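# Reproduce the reference drawing on the paper pad with markers

## Task

Using the markers, draw a copy of the reference image named 'drawing' on the paper pad. The image covers the entire sheet, and its upper edge corresponds to the pad's long side that is farthest from the robot. The scrap strip next to the pad can be used freely and does not count toward the result.

## Robot and tools

Robot: two 6-joint arms with parallel grippers, left_arm and right_arm. Frame for all hand readings is the scene frame: origin on the table surface halfway between the nominal bases, +x out over the table away from the robot, +z up, left_arm on the +y side (arm names do not match image left/right). Calibrated bases: left_arm at (-0.006, +0.341, 0) m, right_arm at (-0.005, -0.338, 0) m, both nearly unrotated. end_effector_position (m) is the point midway between the finger pads, about 1 cm short of the fingertips; the fingers point along the gripper's +z and separate along its y. Reported hand positions may be off by a few cm, more at long reach.

Joint order (used in every row and every per-joint list): wrist pitch (joint4), wrist roll (joint6), shoulder (joint2), wrist yaw (joint5), elbow (joint3), waist (joint1). A row is 14 numbers: left_arm's six joints then its opening, then right_arm's six joints then its opening. All numbers must lie in [-1, 1], even for an arm you are not moving. Joint numbers are offsets, not poses: each is added to the Joint targets shown when the action (or call) starts, not to the previous row, so sending the same offset again moves further. Scale: 1.0 equals 2.224 rad for waist, shoulder, elbow and 8.485 rad for wrist pitch, wrist yaw, wrist roll. Send 0 on a joint to keep it at its target. Opening is absolute: +1 fully open, -1 closed; sending 0 means half open, so to leave a gripper unchanged repeat its current command. Stated joint ranges (rad): waist -2.618 to 3.054, shoulder 0.000 to 3.142, elbow 0.000 to 3.142, wrist pitch -1.571 to 1.571, wrist yaw -1.571 to 1.571, wrist roll -2.094 to 2.094. Asking more than 0.059 rad beyond a limit gets the action refused for both arms; the true end may differ by up to 0.059 rad, and a clipped joint is reported as "joint sent to its limit".

execute_actions(actions, cameras): actions is a list of actions; each action is up to 15 rows, one per 1/30 s step, with the last row repeated to fill 15 steps (an action lasts 0.5 s). An empty list returns state plus all camera images. cameras: names, ["all"], or []; an unknown name invalidates the call. Per step, targets can lead measured angles by at most 0.339 rad (big joints) or 2.2 rad (wrist joints), and targets that would shift the gripper over 200 mm are scaled back, so large motions need several actions.

move(target, speed, blend, opening_speed, grip_force, blocking, cameras): target is one 14-number row or a list of up to 15 rows, every row an offset from the same starting Joint targets. Joints travel in a synchronized joint-space path (the hand traces a curve), with no collision avoidance. speed: rad/s for the joint with most distance, 0.01 to 12.57, default 0.5, one value or one per segment. blend: corner rounding in rad per waypoint, 0 means stop there. opening_speed: gripper rate per second on the -1..+1 scale, at least 0.2. grip_force: newtons per pad, 10 to 50, per arm or one for both; persists. blocking=false returns after about 0.5 s while motion continues. Whole move capped at 10 s. The result adds a "move:" line: done, off_target (resting >0.035 rad from target), moving, held, or fault, possibly with limits=held.

wait(seconds 0 to 10): lets time pass while commands hold; a running move continues. stop(): brakes the current move. zoom_image(camera, region [x0, y0, x1, y1] in pixels, max 504 wide and high) enlarges part of the newest image of cam_high, cam_low, cam_above, cam_left_wrist or cam_right_wrist (all 672x504). show_instructions shows the reference image; read_manual returns licence text; finished_scene(scene 1) ends the scene irrevocably.

Results: Joint positions (rad) and velocities (rad/s) per arm in the order above, plus finger gap in m (0.094 fully open). Joint targets are the base for your next offsets. Tool commands lists current gripper commands. grip_measured uses the opening scale and reads slightly wide when empty; grip_effort_nm is motor effort (negative closing), not pad force. Joint torques follow the same order and include gravity. "joint command not followed" means the clearance check altered targets. Step readings list intermediate joint positions for action calls. MOTOR HOT appears at 75 °C; at 90 °C an over-temperature fault folds that arm permanently; at 100 °C it goes limp. Avoid holding stretched poses or pushing into unreachable targets.

Practical cautions: grip a marker firmly, then lower the tip onto the paper with small offsets and slow speed; a target set further below contact presses harder, so keep pressure light. To relieve a push, command targets back past the measured positions. Keep the arms from touching each other (including grippers closing on the other arm), never hit the table or heavy objects fast, do not strain the wrist camera cables, avoid dropping markers or letting anything leave the table, and prefer smooth, unstopped motion. Objects may occasionally be nudged by outside disturbances.

Each tool is called after "Call:" by a JSON object that holds its "api" and its "payload".

Reference images:

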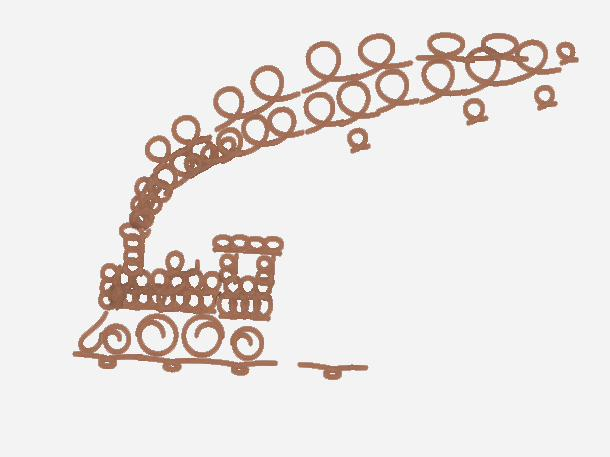

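## Session

I'll start by looking at the scene.

Call:
{"api": "execute_actions", "payload": {"actions": []}}

Call:
{"api": "show_instructions", "payload": {}}

Scene clock: 0.00 s.
left_arm: end_effector_position=(+0.3943, +0.3349, +0.1104) grip_measured=+1.000 grip_effort_nm=n/a end_effector_quat_wxyz=(+0.619, -0.006, +0.785, +0.003) | right_arm: end_effector_position=(+0.3946, -0.3968, +0.1304) grip_measured=+1.000 grip_effort_nm=n/a end_effector_quat_wxyz=(+0.624, +0.073, +0.770, -0.109)
Joint names: [wrist pitch, wrist roll, shoulder, wrist yaw, elbow, waist]
Joint positions: left_arm=[1.014 -0.014 1.582 -0.052 0.332 -0.05 0.094] | right_arm=[0.967 -0.036 1.532 0.21 0.362 -0.038 0.094]
Joint velocities: within noise
Joint torques (N m): no reading
Heat: left arm: 34 °C; right arm: 34 °C.
Joint targets: left_arm=[1.021 -0.015 1.574 -0.052 0.340 -0.050] | right_arm=[0.979 -0.036 1.522 0.211 0.373 -0.038]
Tool commands: left_gripper/opening=+1.0 right_gripper/opening=+1.0

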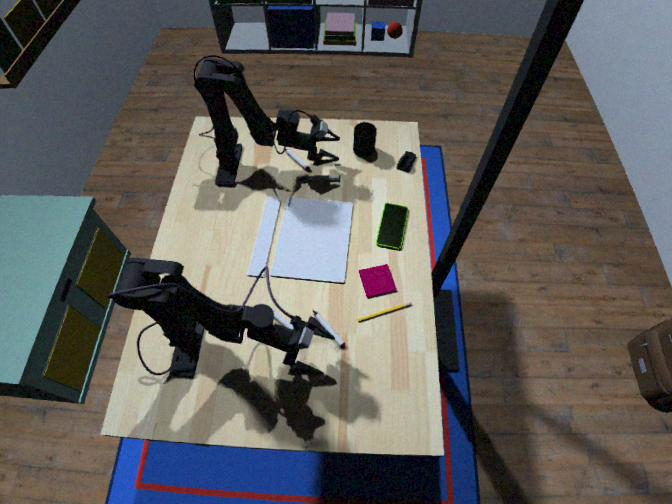

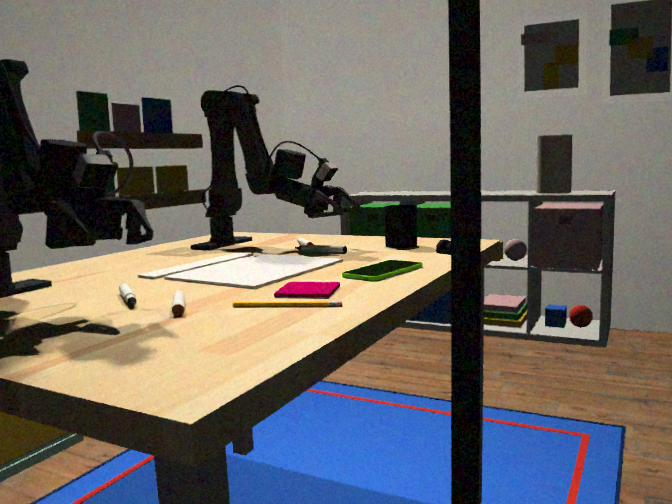

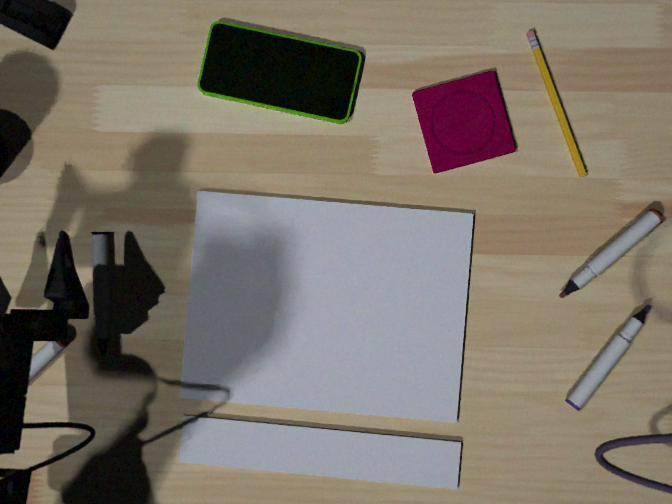

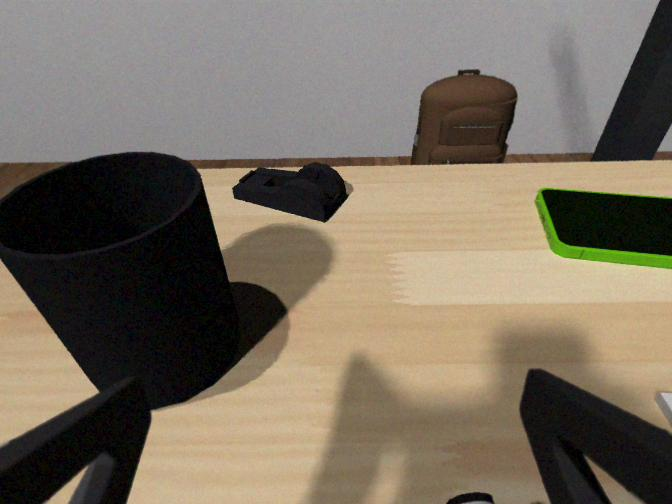

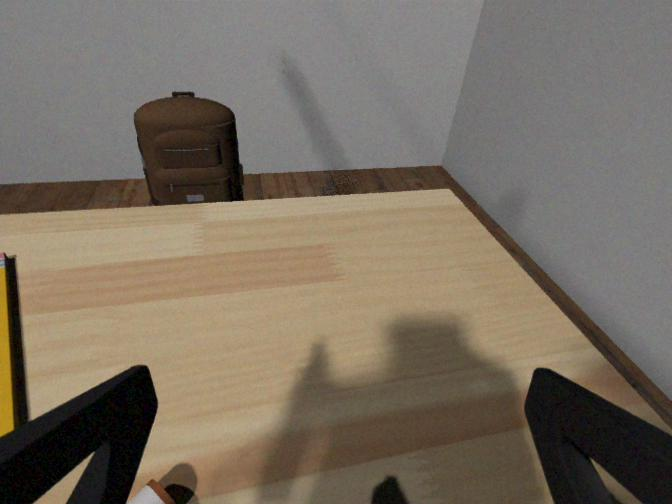

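Reference images for this scene: drawing.

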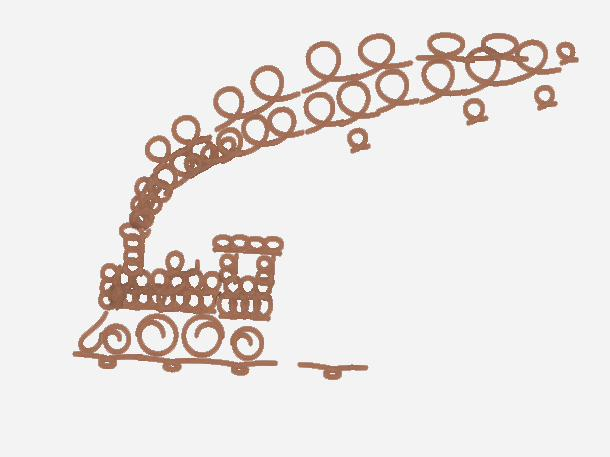

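Call:
{"api": "zoom_image", "payload": {"camera": "cam_above", "region": [540, 180, 672, 430]}}

Call:
{"api": "zoom_image", "payload": {"camera": "cam_above", "region": [0, 200, 200, 450]}}

Call:
{"api": "zoom_image", "payload": {"camera": "cam_low", "region": [80, 220, 480, 340]}}

Call:
{"api": "zoom_image", "payload": {"camera": "cam_high", "region": [220, 100, 440, 360]}}

Scaled by 2.016 from the camera's 672x504 image, which has a finer 960x720 frame.

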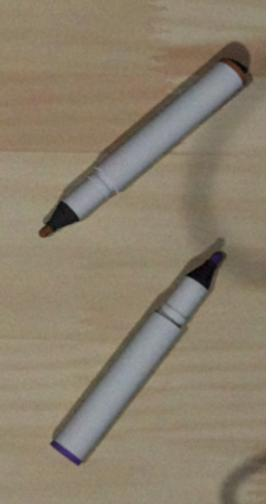

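Scaled by 2.016 from the camera's 672x504 image, which has a finer 960x720 frame.

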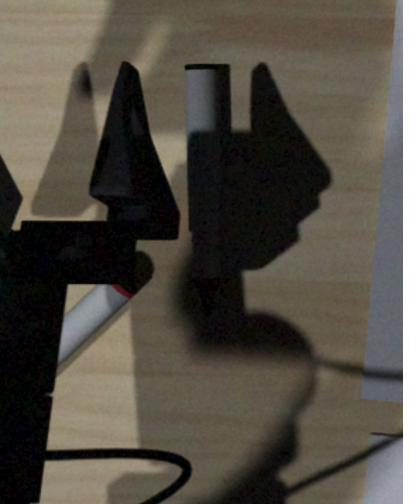

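Scaled by 1.260 from the camera's 672x504 image, which has a finer 960x720 frame.

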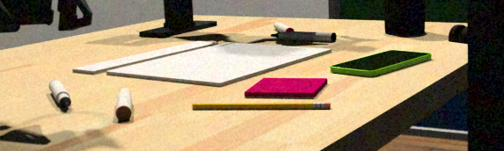

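Scaled by 1.938 from the camera's 672x504 image, which has a finer 960x720 frame.

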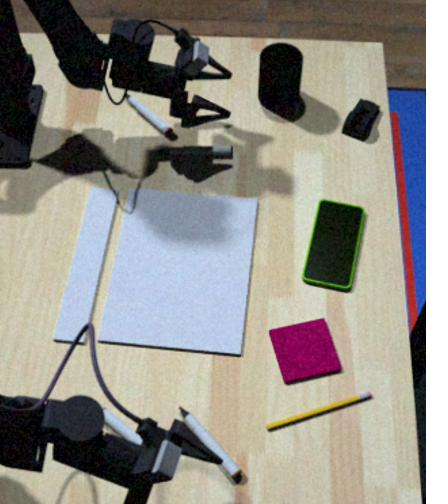

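Call:
{"api": "move", "payload": {"target": [[0, 0, -0.2581, 0, 0, 0, 1, -0.0918, 0.0573, 0.1025, -0.0249, 0.4618, 0.0261, 1], [0, 0, -0.2581, 0.006, 0, 0.2923, 1, -0.2963, 0.1103, 0.2505, -0.0249, 0.7513, 0.0470, 1]], "speed": 0.9, "blend": 0.2, "cameras": ["all"]}}

Scene clock: 13.00 s.
left_arm: end_effector_position=(+0.2778, +0.5401, +0.3138) grip_measured=+1.000 grip_effort_nm=0.00 end_effector_quat_wxyz=(+0.776, -0.181, +0.556, +0.238) | right_arm: end_effector_position=(+0.3862, -0.3201, +0.1441) grip_measured=+1.000 grip_effort_nm=-0.01 end_effector_quat_wxyz=(-0.006, +0.411, +0.911, -0.003)
Joint names: [wrist pitch, wrist roll, shoulder, wrist yaw, elbow, waist]
Joint positions: left_arm=[1.011 -0.014 1.02 -0.01 0.332 0.595 0.094] | right_arm=[-1.522 0.892 2.073 -0.001 2.01 0.06 0.094]
Joint torques (N m): left_arm=[1.56 0.04 -4.34 0.05 7.12 0.38] | right_arm=[0.18 0.08 -7.8 0.01 8.53 0.51]
Heat: left arm: 35 °C; right arm: 37 °C.
Joint targets: left_arm=[1.021 -0.015 1.000 -0.002 0.340 0.600] | right_arm=[-1.535 0.900 2.079 -0.001 2.044 0.066]
move: done

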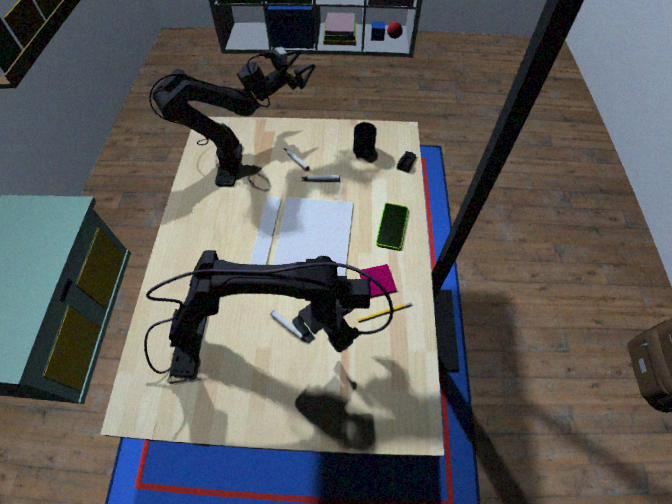

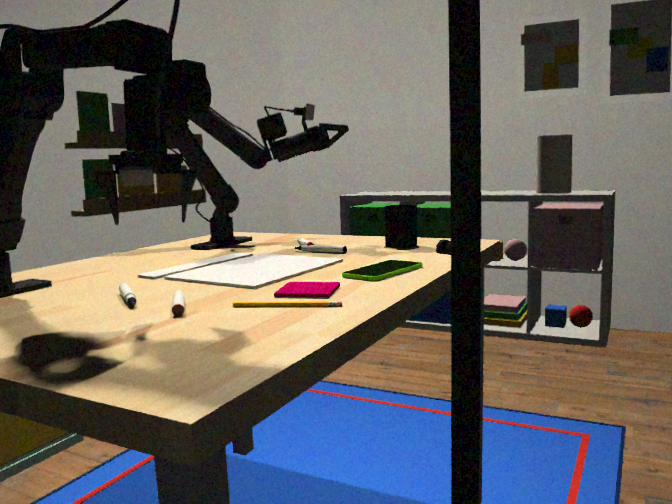

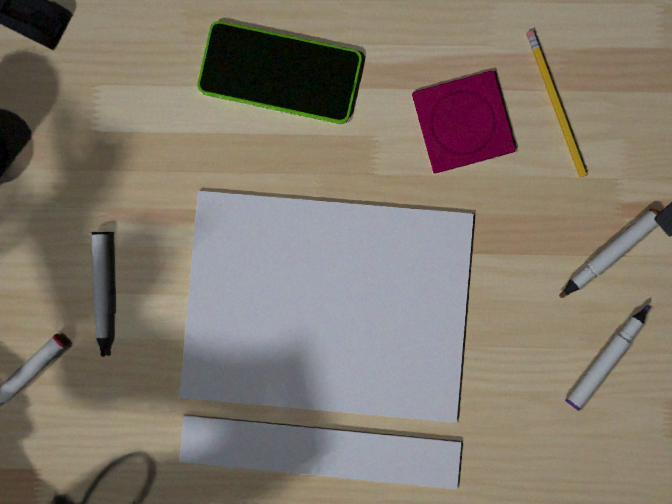

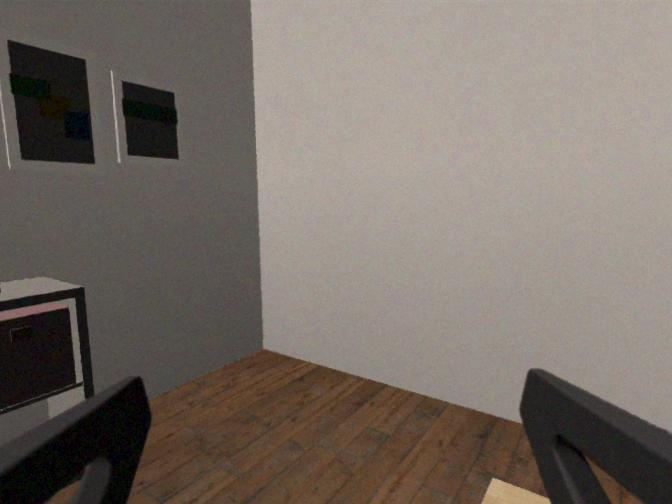

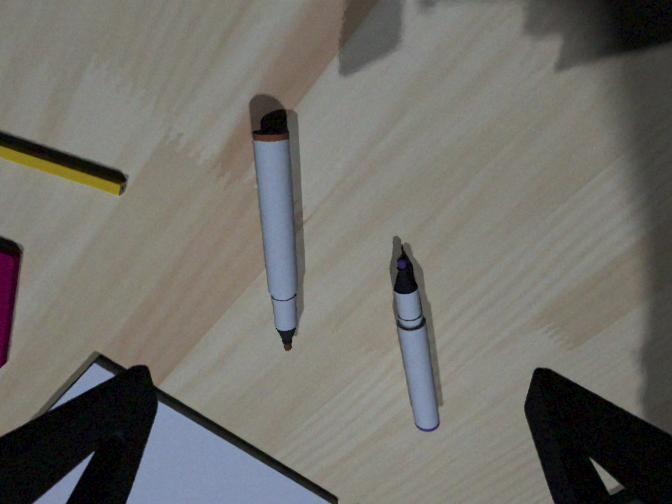

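Call:
{"api": "move", "payload": {"target": [0, 0, 0, 0, 0, 0, 1, 0.0430, 0.0091, 0.0201, 0.0001, -0.1377, 0.0382, 0.1], "speed": 0.4, "cameras": ["cam_high", "cam_low", "cam_above", "cam_right_wrist"]}}

Scene clock: 17.87 s.
left_arm: end_effector_position=(+0.2778, +0.5401, +0.3138) grip_measured=+1.000 grip_effort_nm=0.00 end_effector_quat_wxyz=(+0.776, -0.181, +0.556, +0.238) | right_arm: end_effector_position=(+0.3997, -0.2835, +0.0568) grip_measured=+0.102 grip_effort_nm=-0.08 end_effector_quat_wxyz=(+0.000, +0.407, +0.914, +0.001)
Joint names: [wrist pitch, wrist roll, shoulder, wrist yaw, elbow, waist]
Joint positions: left_arm=[1.011 -0.014 1.02 -0.01 0.332 0.595 0.094] | right_arm=[-1.188 0.97 2.124 -0.002 1.742 0.148 0.052]
Joint torques (N m): left_arm=[1.52 0.04 -4.36 0.06 6.97 0.46] | right_arm=[0.46 0.07 -8.72 0.03 5.23 0.27]
Heat: left arm: 35 °C; right arm: 36 °C.
Joint targets: left_arm=[1.021 -0.015 1.000 -0.002 0.340 0.600] | right_arm=[-1.170 0.977 2.124 0.000 1.738 0.152]
move: done
Images, in order (width x height): cam_high 672x504, cam_low 672x504, cam_above 672x504, cam_right_wrist 672x504.

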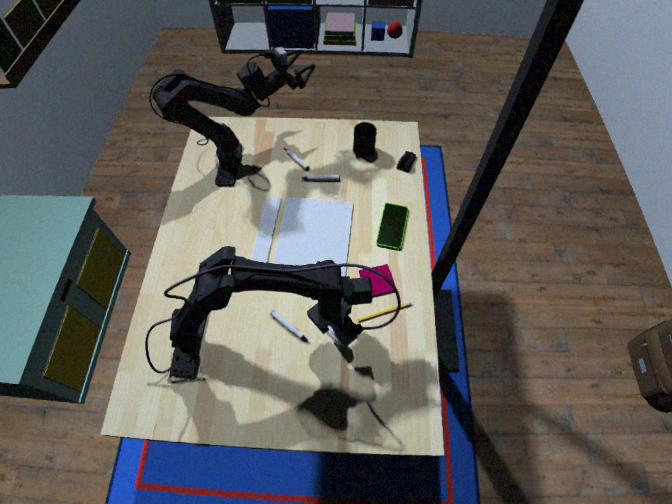

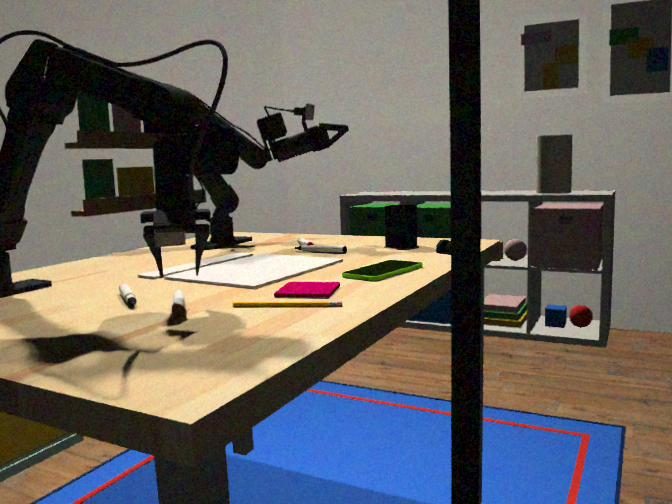

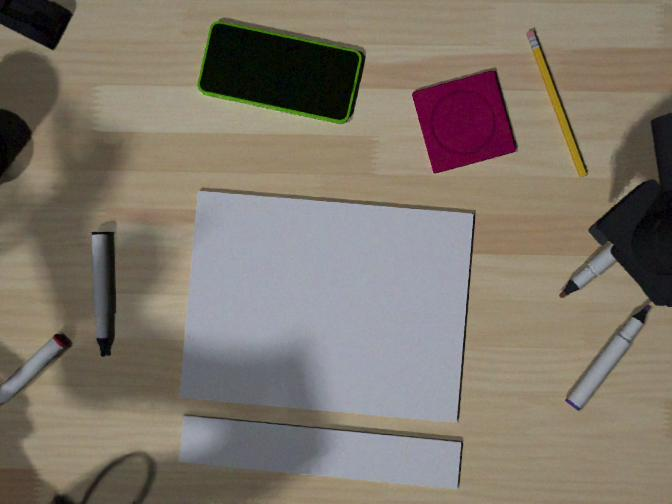

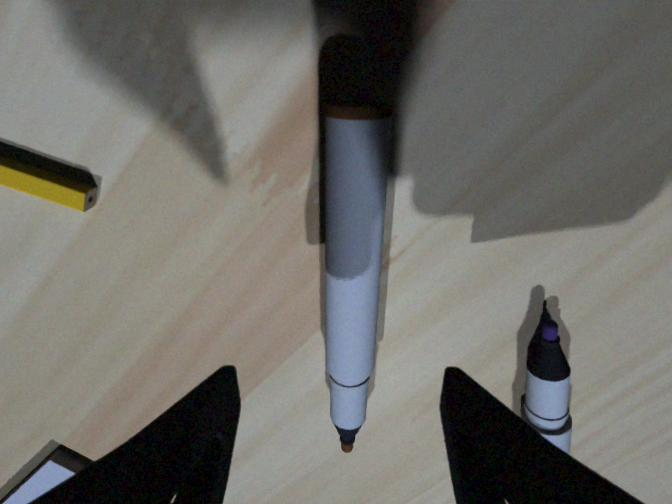

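Call:
{"api": "move", "payload": {"target": [0, 0, 0, 0, 0, 0, 1, 0.0139, 0, 0.0067, 0, -0.0481, -0.0063, 0.1], "speed": 0.2, "cameras": ["cam_low", "cam_above", "cam_right_wrist"]}}

Scene clock: 20.37 s.
left_arm: end_effector_position=(+0.2778, +0.5401, +0.3138) grip_measured=+1.000 grip_effort_nm=0.00 end_effector_quat_wxyz=(+0.776, -0.181, +0.556, +0.238) | right_arm: end_effector_position=(+0.3969, -0.2857, +0.0264) grip_measured=+0.102 grip_effort_nm=-0.08 end_effector_quat_wxyz=(+0.000, +0.409, +0.913, +0.001)
Joint names: [wrist pitch, wrist roll, shoulder, wrist yaw, elbow, waist]
Joint positions: left_arm=[1.011 -0.014 1.02 -0.01 0.332 0.595 0.094] | right_arm=[-1.07 0.97 2.136 -0.002 1.637 0.143 0.052]
Joint torques (N m): left_arm=[1.49 0.02 -4.22 0.08 7.04 0.35] | right_arm=[0.47 0.07 -8.46 0.03 5 -0.53]
Heat: left arm: 36 °C; right arm: 36 °C.
Joint targets: left_arm=[1.021 -0.015 1.000 -0.002 0.340 0.600] | right_arm=[-1.052 0.977 2.138 0.000 1.631 0.137]
move: done
Images, in order (width x height): cam_low 672x504, cam_above 672x504, cam_right_wrist 672x504.

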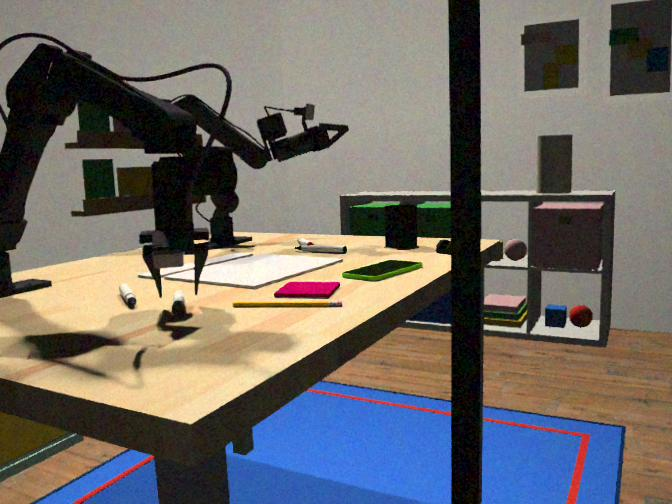

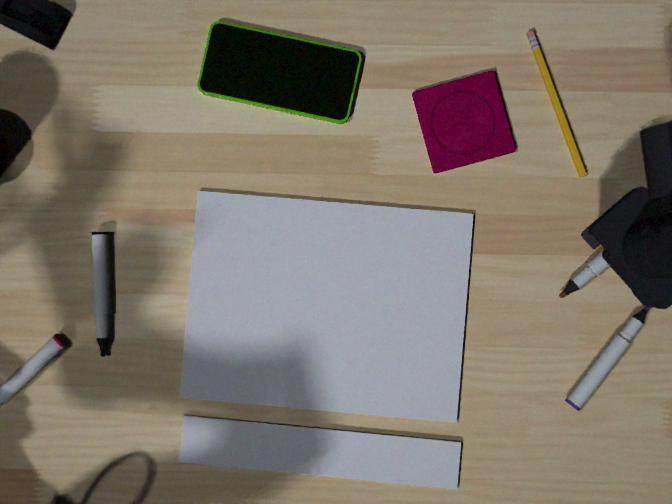

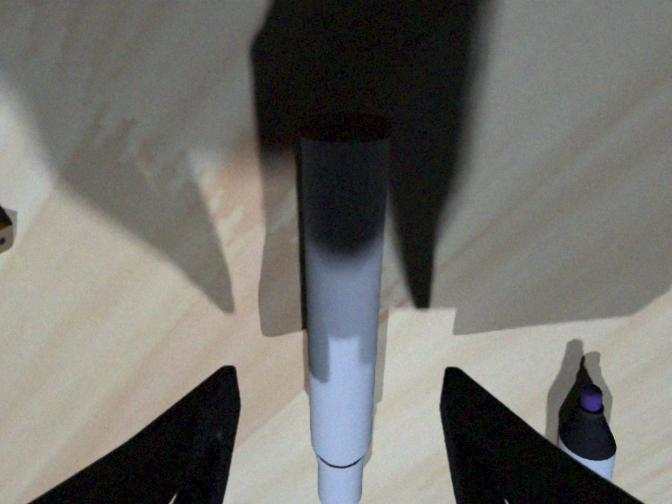

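Call:
{"api": "zoom_image", "payload": {"camera": "cam_low", "region": [110, 220, 260, 340]}}

Scaled by 3.360 from the camera's 672x504 image, which has a finer 960x720 frame.

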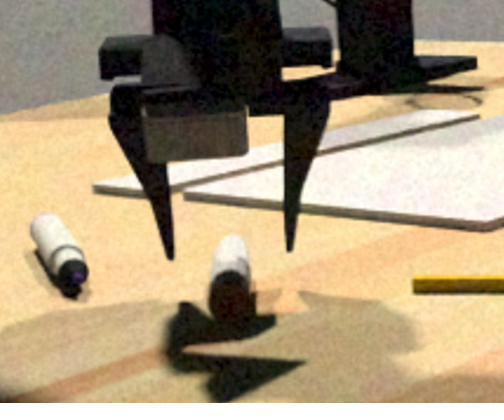

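Call:
{"api": "move", "payload": {"target": [0, 0, 0, 0, 0, 0, 1, 0.0053, 0, 0.0081, 0, -0.0135, 0, 0.1], "speed": 0.08, "cameras": ["cam_low", "cam_right_wrist"]}}

Call:
{"api": "zoom_image", "payload": {"camera": "cam_low", "region": [110, 220, 260, 340]}}

Scene clock: 22.03 s.
left_arm: end_effector_position=(+0.2778, +0.5401, +0.3138) grip_measured=+1.000 grip_effort_nm=0.00 end_effector_quat_wxyz=(+0.776, -0.181, +0.556, +0.238) | right_arm: end_effector_position=(+0.3972, -0.2857, +0.0132) grip_measured=+0.102 grip_effort_nm=-0.09 end_effector_quat_wxyz=(+0.000, +0.409, +0.913, +0.001)
Joint names: [wrist pitch, wrist roll, shoulder, wrist yaw, elbow, waist]
Joint positions: left_arm=[1.011 -0.014 1.02 -0.01 0.332 0.595 0.094] | right_arm=[-1.025 0.97 2.152 -0.002 1.608 0.143 0.052]
Joint torques (N m): left_arm=[1.5 0.04 -4.23 0.08 7.05 0.54] | right_arm=[0.47 0.07 -8.36 0.02 4.82 -0.54]
Heat: left arm: 36 °C; right arm: 36 °C.
Joint targets: left_arm=[1.021 -0.015 1.000 -0.002 0.340 0.600] | right_arm=[-1.008 0.977 2.156 0.000 1.601 0.137]
move: done
Images, in order (width x height): cam_low 672x504, cam_right_wrist 672x504.

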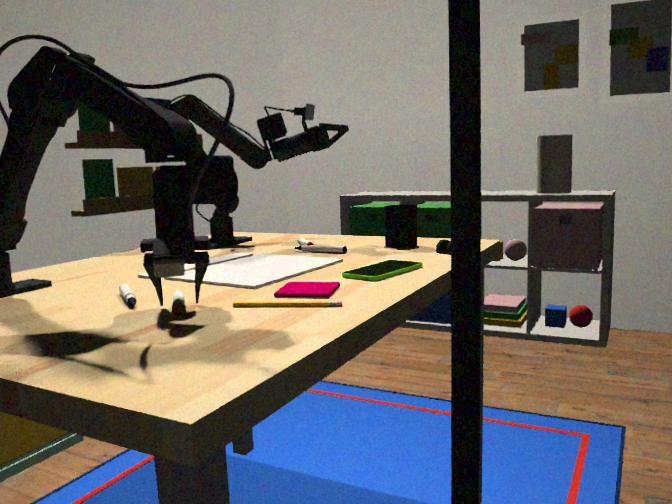

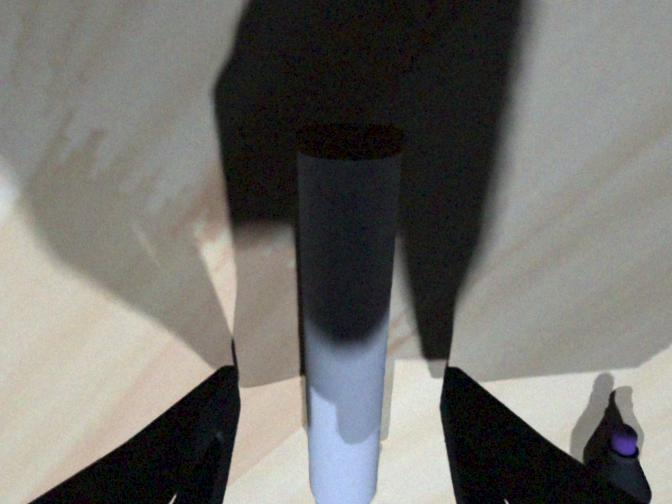

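Scaled by 3.360 from the camera's 672x504 image, which has a finer 960x720 frame.

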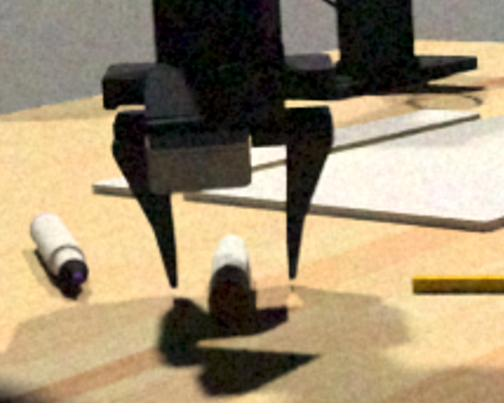

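Call:
{"api": "move", "payload": {"target": [0, 0, 0, 0, 0, 0, 1, 0, 0, 0, 0, 0, 0, -0.9], "opening_speed": 0.4, "cameras": ["cam_low", "cam_right_wrist"]}}

Scene clock: 25.07 s.
left_arm: end_effector_position=(+0.2778, +0.5401, +0.3138) grip_measured=+1.000 grip_effort_nm=0.00 end_effector_quat_wxyz=(+0.776, -0.181, +0.556, +0.238) | right_arm: end_effector_position=(+0.3975, -0.2856, +0.0132) grip_measured=-0.642 grip_effort_nm=-1.03 end_effector_quat_wxyz=(+0.001, +0.409, +0.913, +0.001)
Joint names: [wrist pitch, wrist roll, shoulder, wrist yaw, elbow, waist]
Joint positions: left_arm=[1.011 -0.014 1.02 -0.01 0.332 0.595 0.094] | right_arm=[-1.024 0.97 2.152 -0.002 1.608 0.143 0.017]
Joint torques (N m): left_arm=[1.58 0.03 -4.36 0.1 6.98 0.51] | right_arm=[0.48 0.07 -8.36 0.03 4.82 -0.54]
Heat: left arm: 36 °C; right arm: 36 °C.
Joint targets: left_arm=[1.021 -0.015 1.000 -0.002 0.340 0.600] | right_arm=[-1.007 0.977 2.156 0.000 1.601 0.137]
move: done
Images, in order (width x height): cam_low 672x504, cam_right_wrist 672x504.

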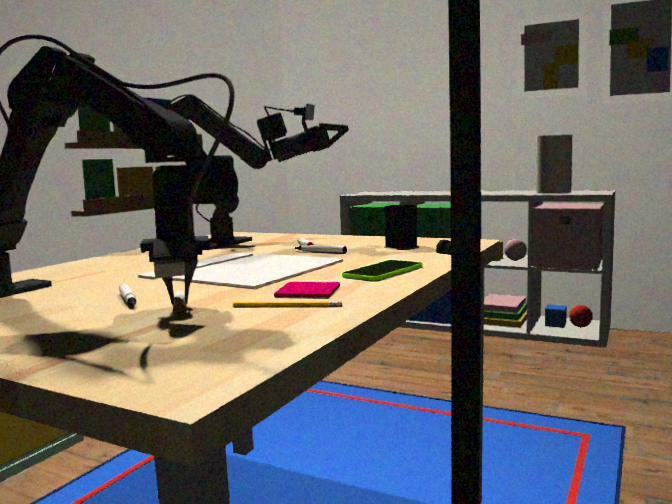

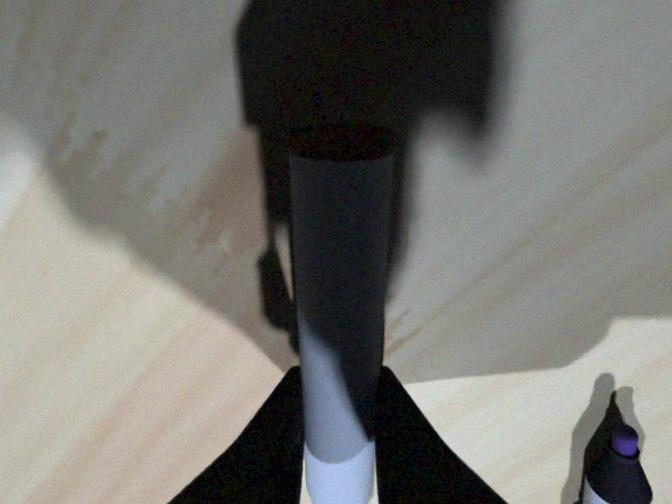

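Call:
{"api": "move", "payload": {"target": [[0, 0, 0, 0, 0, 0, 1, -0.0354, 0, -0.0251, 0, 0.1058, 0, -0.9], [0, 0, 0, 0, 0, 0, 1, 0.0715, -0.0562, -0.1376, 0, -0.0679, 0.1632, -0.9], [0, 0, 0, 0, 0, 0, 1, 0.2014, -0.1151, -0.2463, 0, -0.4473, 0.4510, -0.9]], "speed": [0.25, 0.7, 0.7], "blend": [0.05, 0.3, 0], "cameras": ["all"]}}

Scene clock: 33.27 s.
left_arm: end_effector_position=(+0.2778, +0.5401, +0.3138) grip_measured=+1.000 grip_effort_nm=0.00 end_effector_quat_wxyz=(+0.776, -0.181, +0.556, +0.238) | right_arm: end_effector_position=(+0.1887, +0.0681, +0.1154) grip_measured=-0.642 grip_effort_nm=-1.03 end_effector_quat_wxyz=(+0.481, -0.436, +0.697, +0.305)
Joint names: [wrist pitch, wrist roll, shoulder, wrist yaw, elbow, waist]
Joint positions: left_arm=[1.011 -0.014 1.02 -0.01 0.332 0.595 0.094] | right_arm=[0.668 0.006 1.637 -0.002 0.61 1.14 0.017]
Joint torques (N m): left_arm=[1.55 0.03 -4.3 0.06 6.9 0.31] | right_arm=[1.91 -0.08 -7.32 0.03 5.16 0.08]
Heat: left arm: 36 °C; right arm: 36 °C.
Joint targets: left_arm=[1.021 -0.015 1.000 -0.002 0.340 0.600] | right_arm=[0.701 0.000 1.609 0.000 0.606 1.141]
move: done

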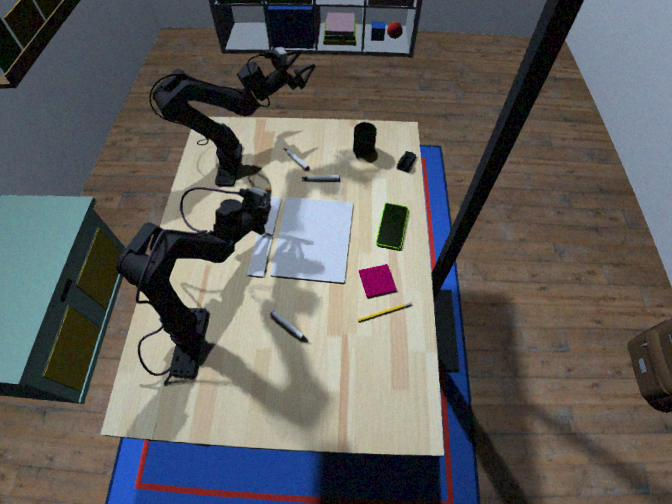

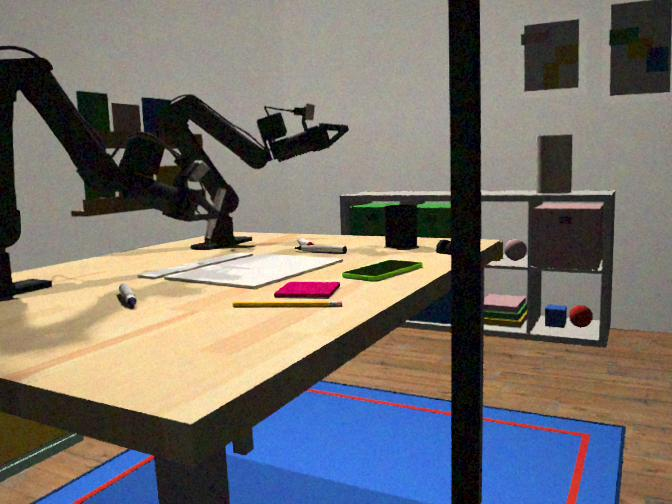

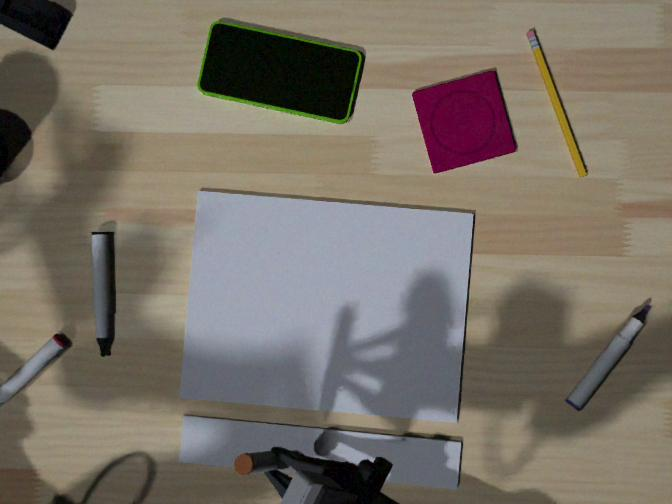

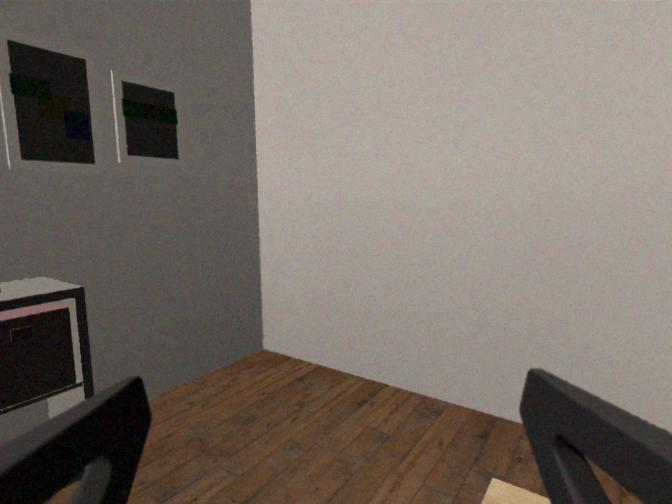

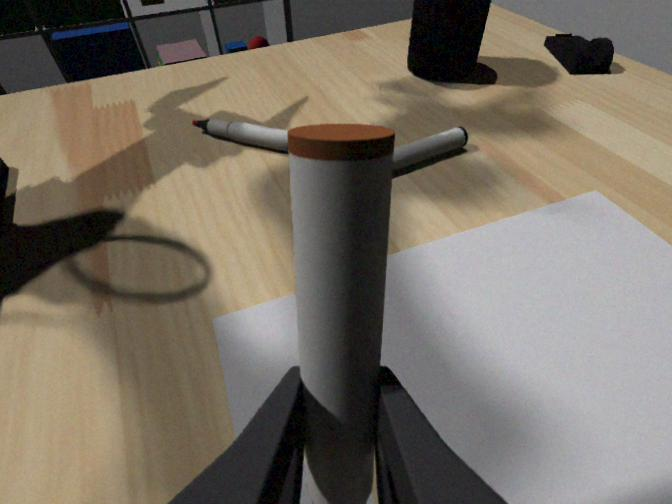

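Call:
{"api": "move", "payload": {"target": [0, 0, 0, 0, 0, 0, 1, 0.00354, 0.00354, 0.0135, 0.00354, 0.0135, 0.0135, -0.9], "speed": 0.06}}

Call:
{"api": "move", "payload": {"target": [0, 0, 0, 0, 0, 0, 1, -0.00354, -0.00354, -0.0135, -0.00354, -0.0135, -0.0135, -0.9], "speed": 0.06}}

Call:
{"api": "move", "payload": {"target": [0, 0, 0, 0, 0, 0, 1, -0.00118, -0.00118, -0.0045, -0.00118, -0.0045, -0.0045, -0.9], "speed": 0.03}}

Call:
{"api": "move", "payload": {"target": [0, 0, 0, 0, 0, 0, 1, 0.00118, 0.00118, 0.0045, 0.00118, 0.0045, 0.0045, -0.9], "speed": 0.03}}

Scene clock: 34.87 s.
left_arm: end_effector_position=(+0.2778, +0.5401, +0.3138) grip_measured=+1.000 grip_effort_nm=0.00 end_effector_quat_wxyz=(+0.776, -0.181, +0.556, +0.238) | right_arm: end_effector_position=(+0.1837, +0.0732, +0.1225) grip_measured=-0.642 grip_effort_nm=-1.03 end_effector_quat_wxyz=(+0.490, -0.428, +0.692, +0.313)
Joint names: [wrist pitch, wrist roll, shoulder, wrist yaw, elbow, waist]
Joint positions: left_arm=[1.011 -0.014 1.02 -0.01 0.332 0.595 0.094] | right_arm=[0.698 0.023 1.637 0.025 0.61 1.165 0.017]
Joint torques (N m): left_arm=[1.55 0.08 -4.31 0.09 6.99 0.46] | right_arm=[1.94 0.07 -5.05 0.06 7.88 0.5]
Heat: left arm: 37 °C; right arm: 36 °C.
Joint targets: left_arm=[1.021 -0.015 1.000 -0.002 0.340 0.600] | right_arm=[0.731 0.030 1.639 0.030 0.636 1.171]
move: done

Scene clock: 35.77 s.
left_arm: end_effector_position=(+0.2778, +0.5401, +0.3138) grip_measured=+1.000 grip_effort_nm=0.00 end_effector_quat_wxyz=(+0.776, -0.181, +0.556, +0.238) | right_arm: end_effector_position=(+0.1891, +0.0707, +0.1224) grip_measured=-0.642 grip_effort_nm=-1.03 end_effector_quat_wxyz=(+0.493, -0.430, +0.690, +0.309)
Joint names: [wrist pitch, wrist roll, shoulder, wrist yaw, elbow, waist]
Joint positions: left_arm=[1.011 -0.014 1.02 -0.01 0.332 0.595 0.094] | right_arm=[0.698 0.006 1.637 0.012 0.61 1.147 0.017]
Joint torques (N m): left_arm=[1.55 0.05 -4.36 0.08 6.99 0.4] | right_arm=[1.67 -0.05 -7.34 -0.09 5.18 -0.54]
Heat: left arm: 37 °C; right arm: 36 °C.
Joint targets: left_arm=[1.021 -0.015 1.000 -0.002 0.340 0.600] | right_arm=[0.701 0.000 1.609 0.000 0.606 1.141]
move: done

Scene clock: 36.57 s.
left_arm: end_effector_position=(+0.2778, +0.5401, +0.3138) grip_measured=+1.000 grip_effort_nm=0.00 end_effector_quat_wxyz=(+0.776, -0.181, +0.556, +0.238) | right_arm: end_effector_position=(+0.1899, +0.0672, +0.1212) grip_measured=-0.642 grip_effort_nm=-1.03 end_effector_quat_wxyz=(+0.491, -0.435, +0.690, +0.306)
Joint names: [wrist pitch, wrist roll, shoulder, wrist yaw, elbow, waist]
Joint positions: left_arm=[1.011 -0.014 1.02 -0.01 0.332 0.595 0.094] | right_arm=[0.688 -0.004 1.627 0.002 0.603 1.138 0.017]
Joint torques (N m): left_arm=[1.56 0.01 -4.29 0.04 6.91 0.34] | right_arm=[1.67 -0.04 -7.3 -0.09 4.98 -0.59]
Heat: left arm: 37 °C; right arm: 36 °C.
Joint targets: left_arm=[1.021 -0.015 1.000 -0.002 0.340 0.600] | right_arm=[0.691 -0.009 1.598 -0.010 0.596 1.131]
move: done

Scene clock: 37.27 s.
left_arm: end_effector_position=(+0.2778, +0.5401, +0.3138) grip_measured=+1.000 grip_effort_nm=0.00 end_effector_quat_wxyz=(+0.776, -0.181, +0.556, +0.238) | right_arm: end_effector_position=(+0.1899, +0.0672, +0.1212) grip_measured=-0.642 grip_effort_nm=-1.03 end_effector_quat_wxyz=(+0.491, -0.435, +0.690, +0.306)
Joint names: [wrist pitch, wrist roll, shoulder, wrist yaw, elbow, waist]
Joint positions: left_arm=[1.011 -0.014 1.02 -0.01 0.332 0.595 0.094] | right_arm=[0.688 -0.004 1.627 0.002 0.603 1.138 0.017]
Joint torques (N m): left_arm=[1.54 0.05 -4.27 0.07 7.13 0.54] | right_arm=[1.76 0.05 -6.5 -0.01 5.85 0.24]
Heat: left arm: 37 °C; right arm: 37 °C.
Joint targets: left_arm=[1.021 -0.015 1.000 -0.002 0.340 0.600] | right_arm=[0.701 0.000 1.608 0.000 0.606 1.141]
move: done

Call:
{"api": "move", "payload": {"target": [0, 0, 0, 0, 0, 0, 1, 0.0671, 0, 0.2513, -0.1780, 0.1578, -0.2028, -0.9], "speed": 0.6, "cameras": ["all"]}}

Scene clock: 44.27 s.
left_arm: end_effector_position=(+0.2778, +0.5401, +0.3138) grip_measured=+1.000 grip_effort_nm=0.00 end_effector_quat_wxyz=(+0.776, -0.181, +0.556, +0.238) | right_arm: end_effector_position=(+0.1861, +0.0460, +0.1280) grip_measured=-0.642 grip_effort_nm=-1.03 end_effector_quat_wxyz=(-0.336, +0.628, -0.324, -0.623)
Joint names: [wrist pitch, wrist roll, shoulder, wrist yaw, elbow, waist]
Joint positions: left_arm=[1.011 -0.014 1.02 -0.01 0.332 0.595 0.094] | right_arm=[1.247 -0.003 2.163 -1.495 0.931 0.691 0.017]
Joint torques (N m): left_arm=[1.56 0.03 -4.23 0.08 7.05 0.46] | right_arm=[1.33 0.03 -7.36 -0.16 6.39 -0.12]
Heat: left arm: 37 °C; right arm: 37 °C.
Joint targets: left_arm=[1.021 -0.015 1.000 -0.002 0.340 0.600] | right_arm=[1.271 0.000 2.167 -1.510 0.957 0.690]
move: done

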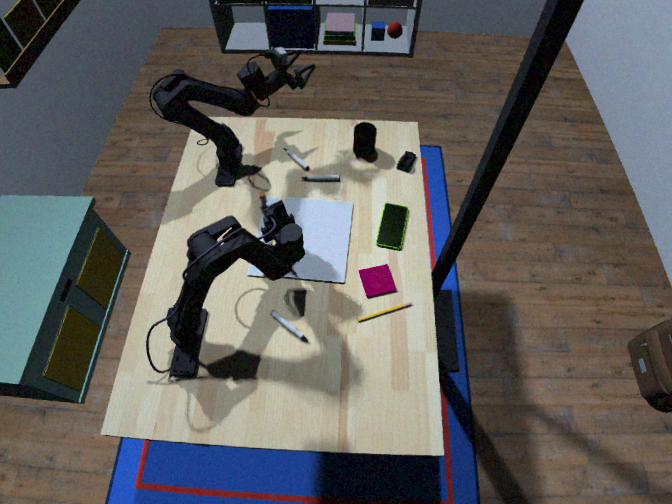

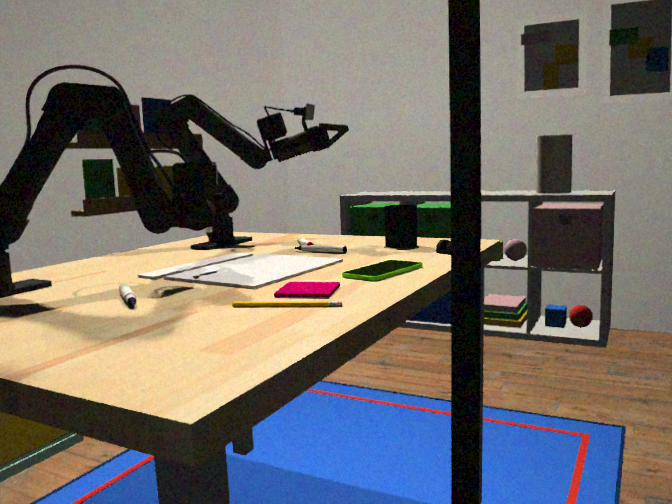

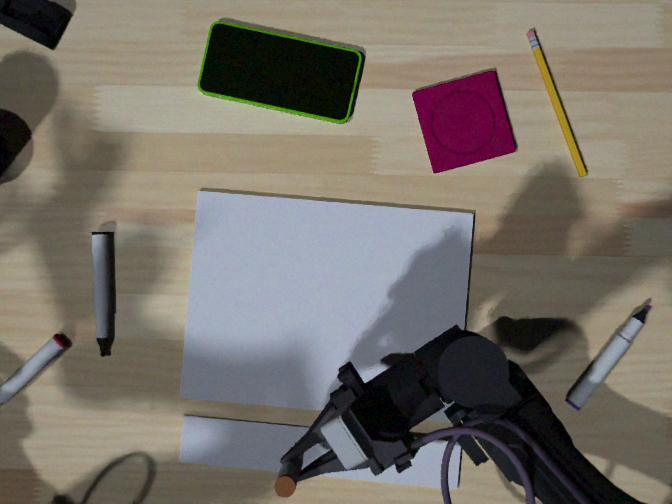

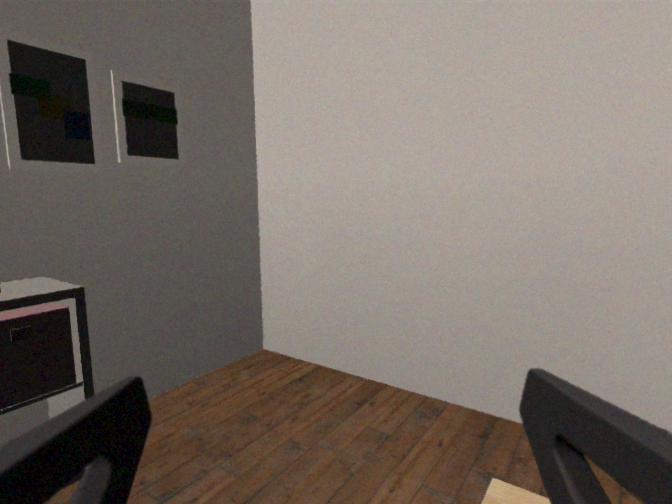

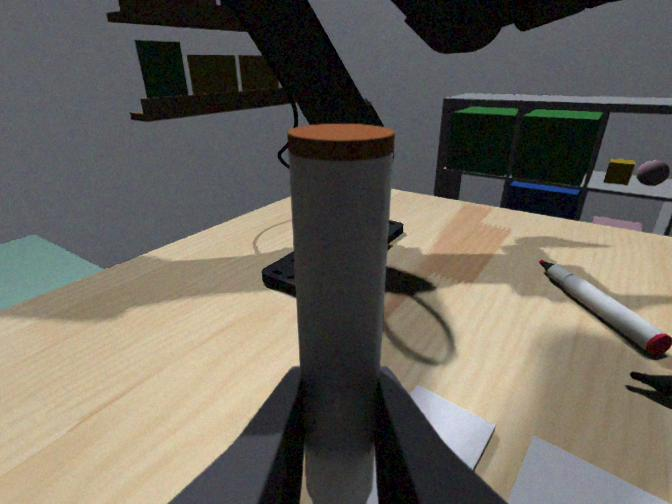

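Call:
{"api": "zoom_image", "payload": {"camera": "cam_above", "region": [240, 400, 380, 504]}}

Call:
{"api": "zoom_image", "payload": {"camera": "cam_low", "region": [100, 160, 260, 290]}}

Scaled by 3.600 from the camera's 672x504 image, which has a finer 960x720 frame.

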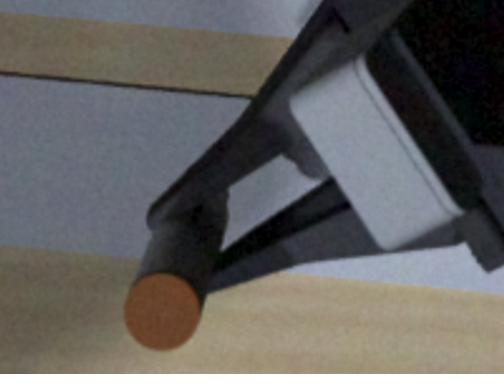

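Scaled by 3.150 from the camera's 672x504 image, which has a finer 960x720 frame.

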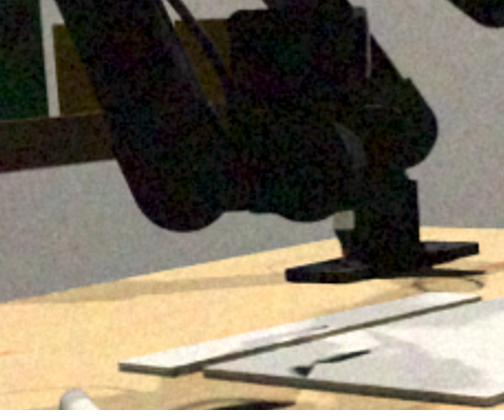

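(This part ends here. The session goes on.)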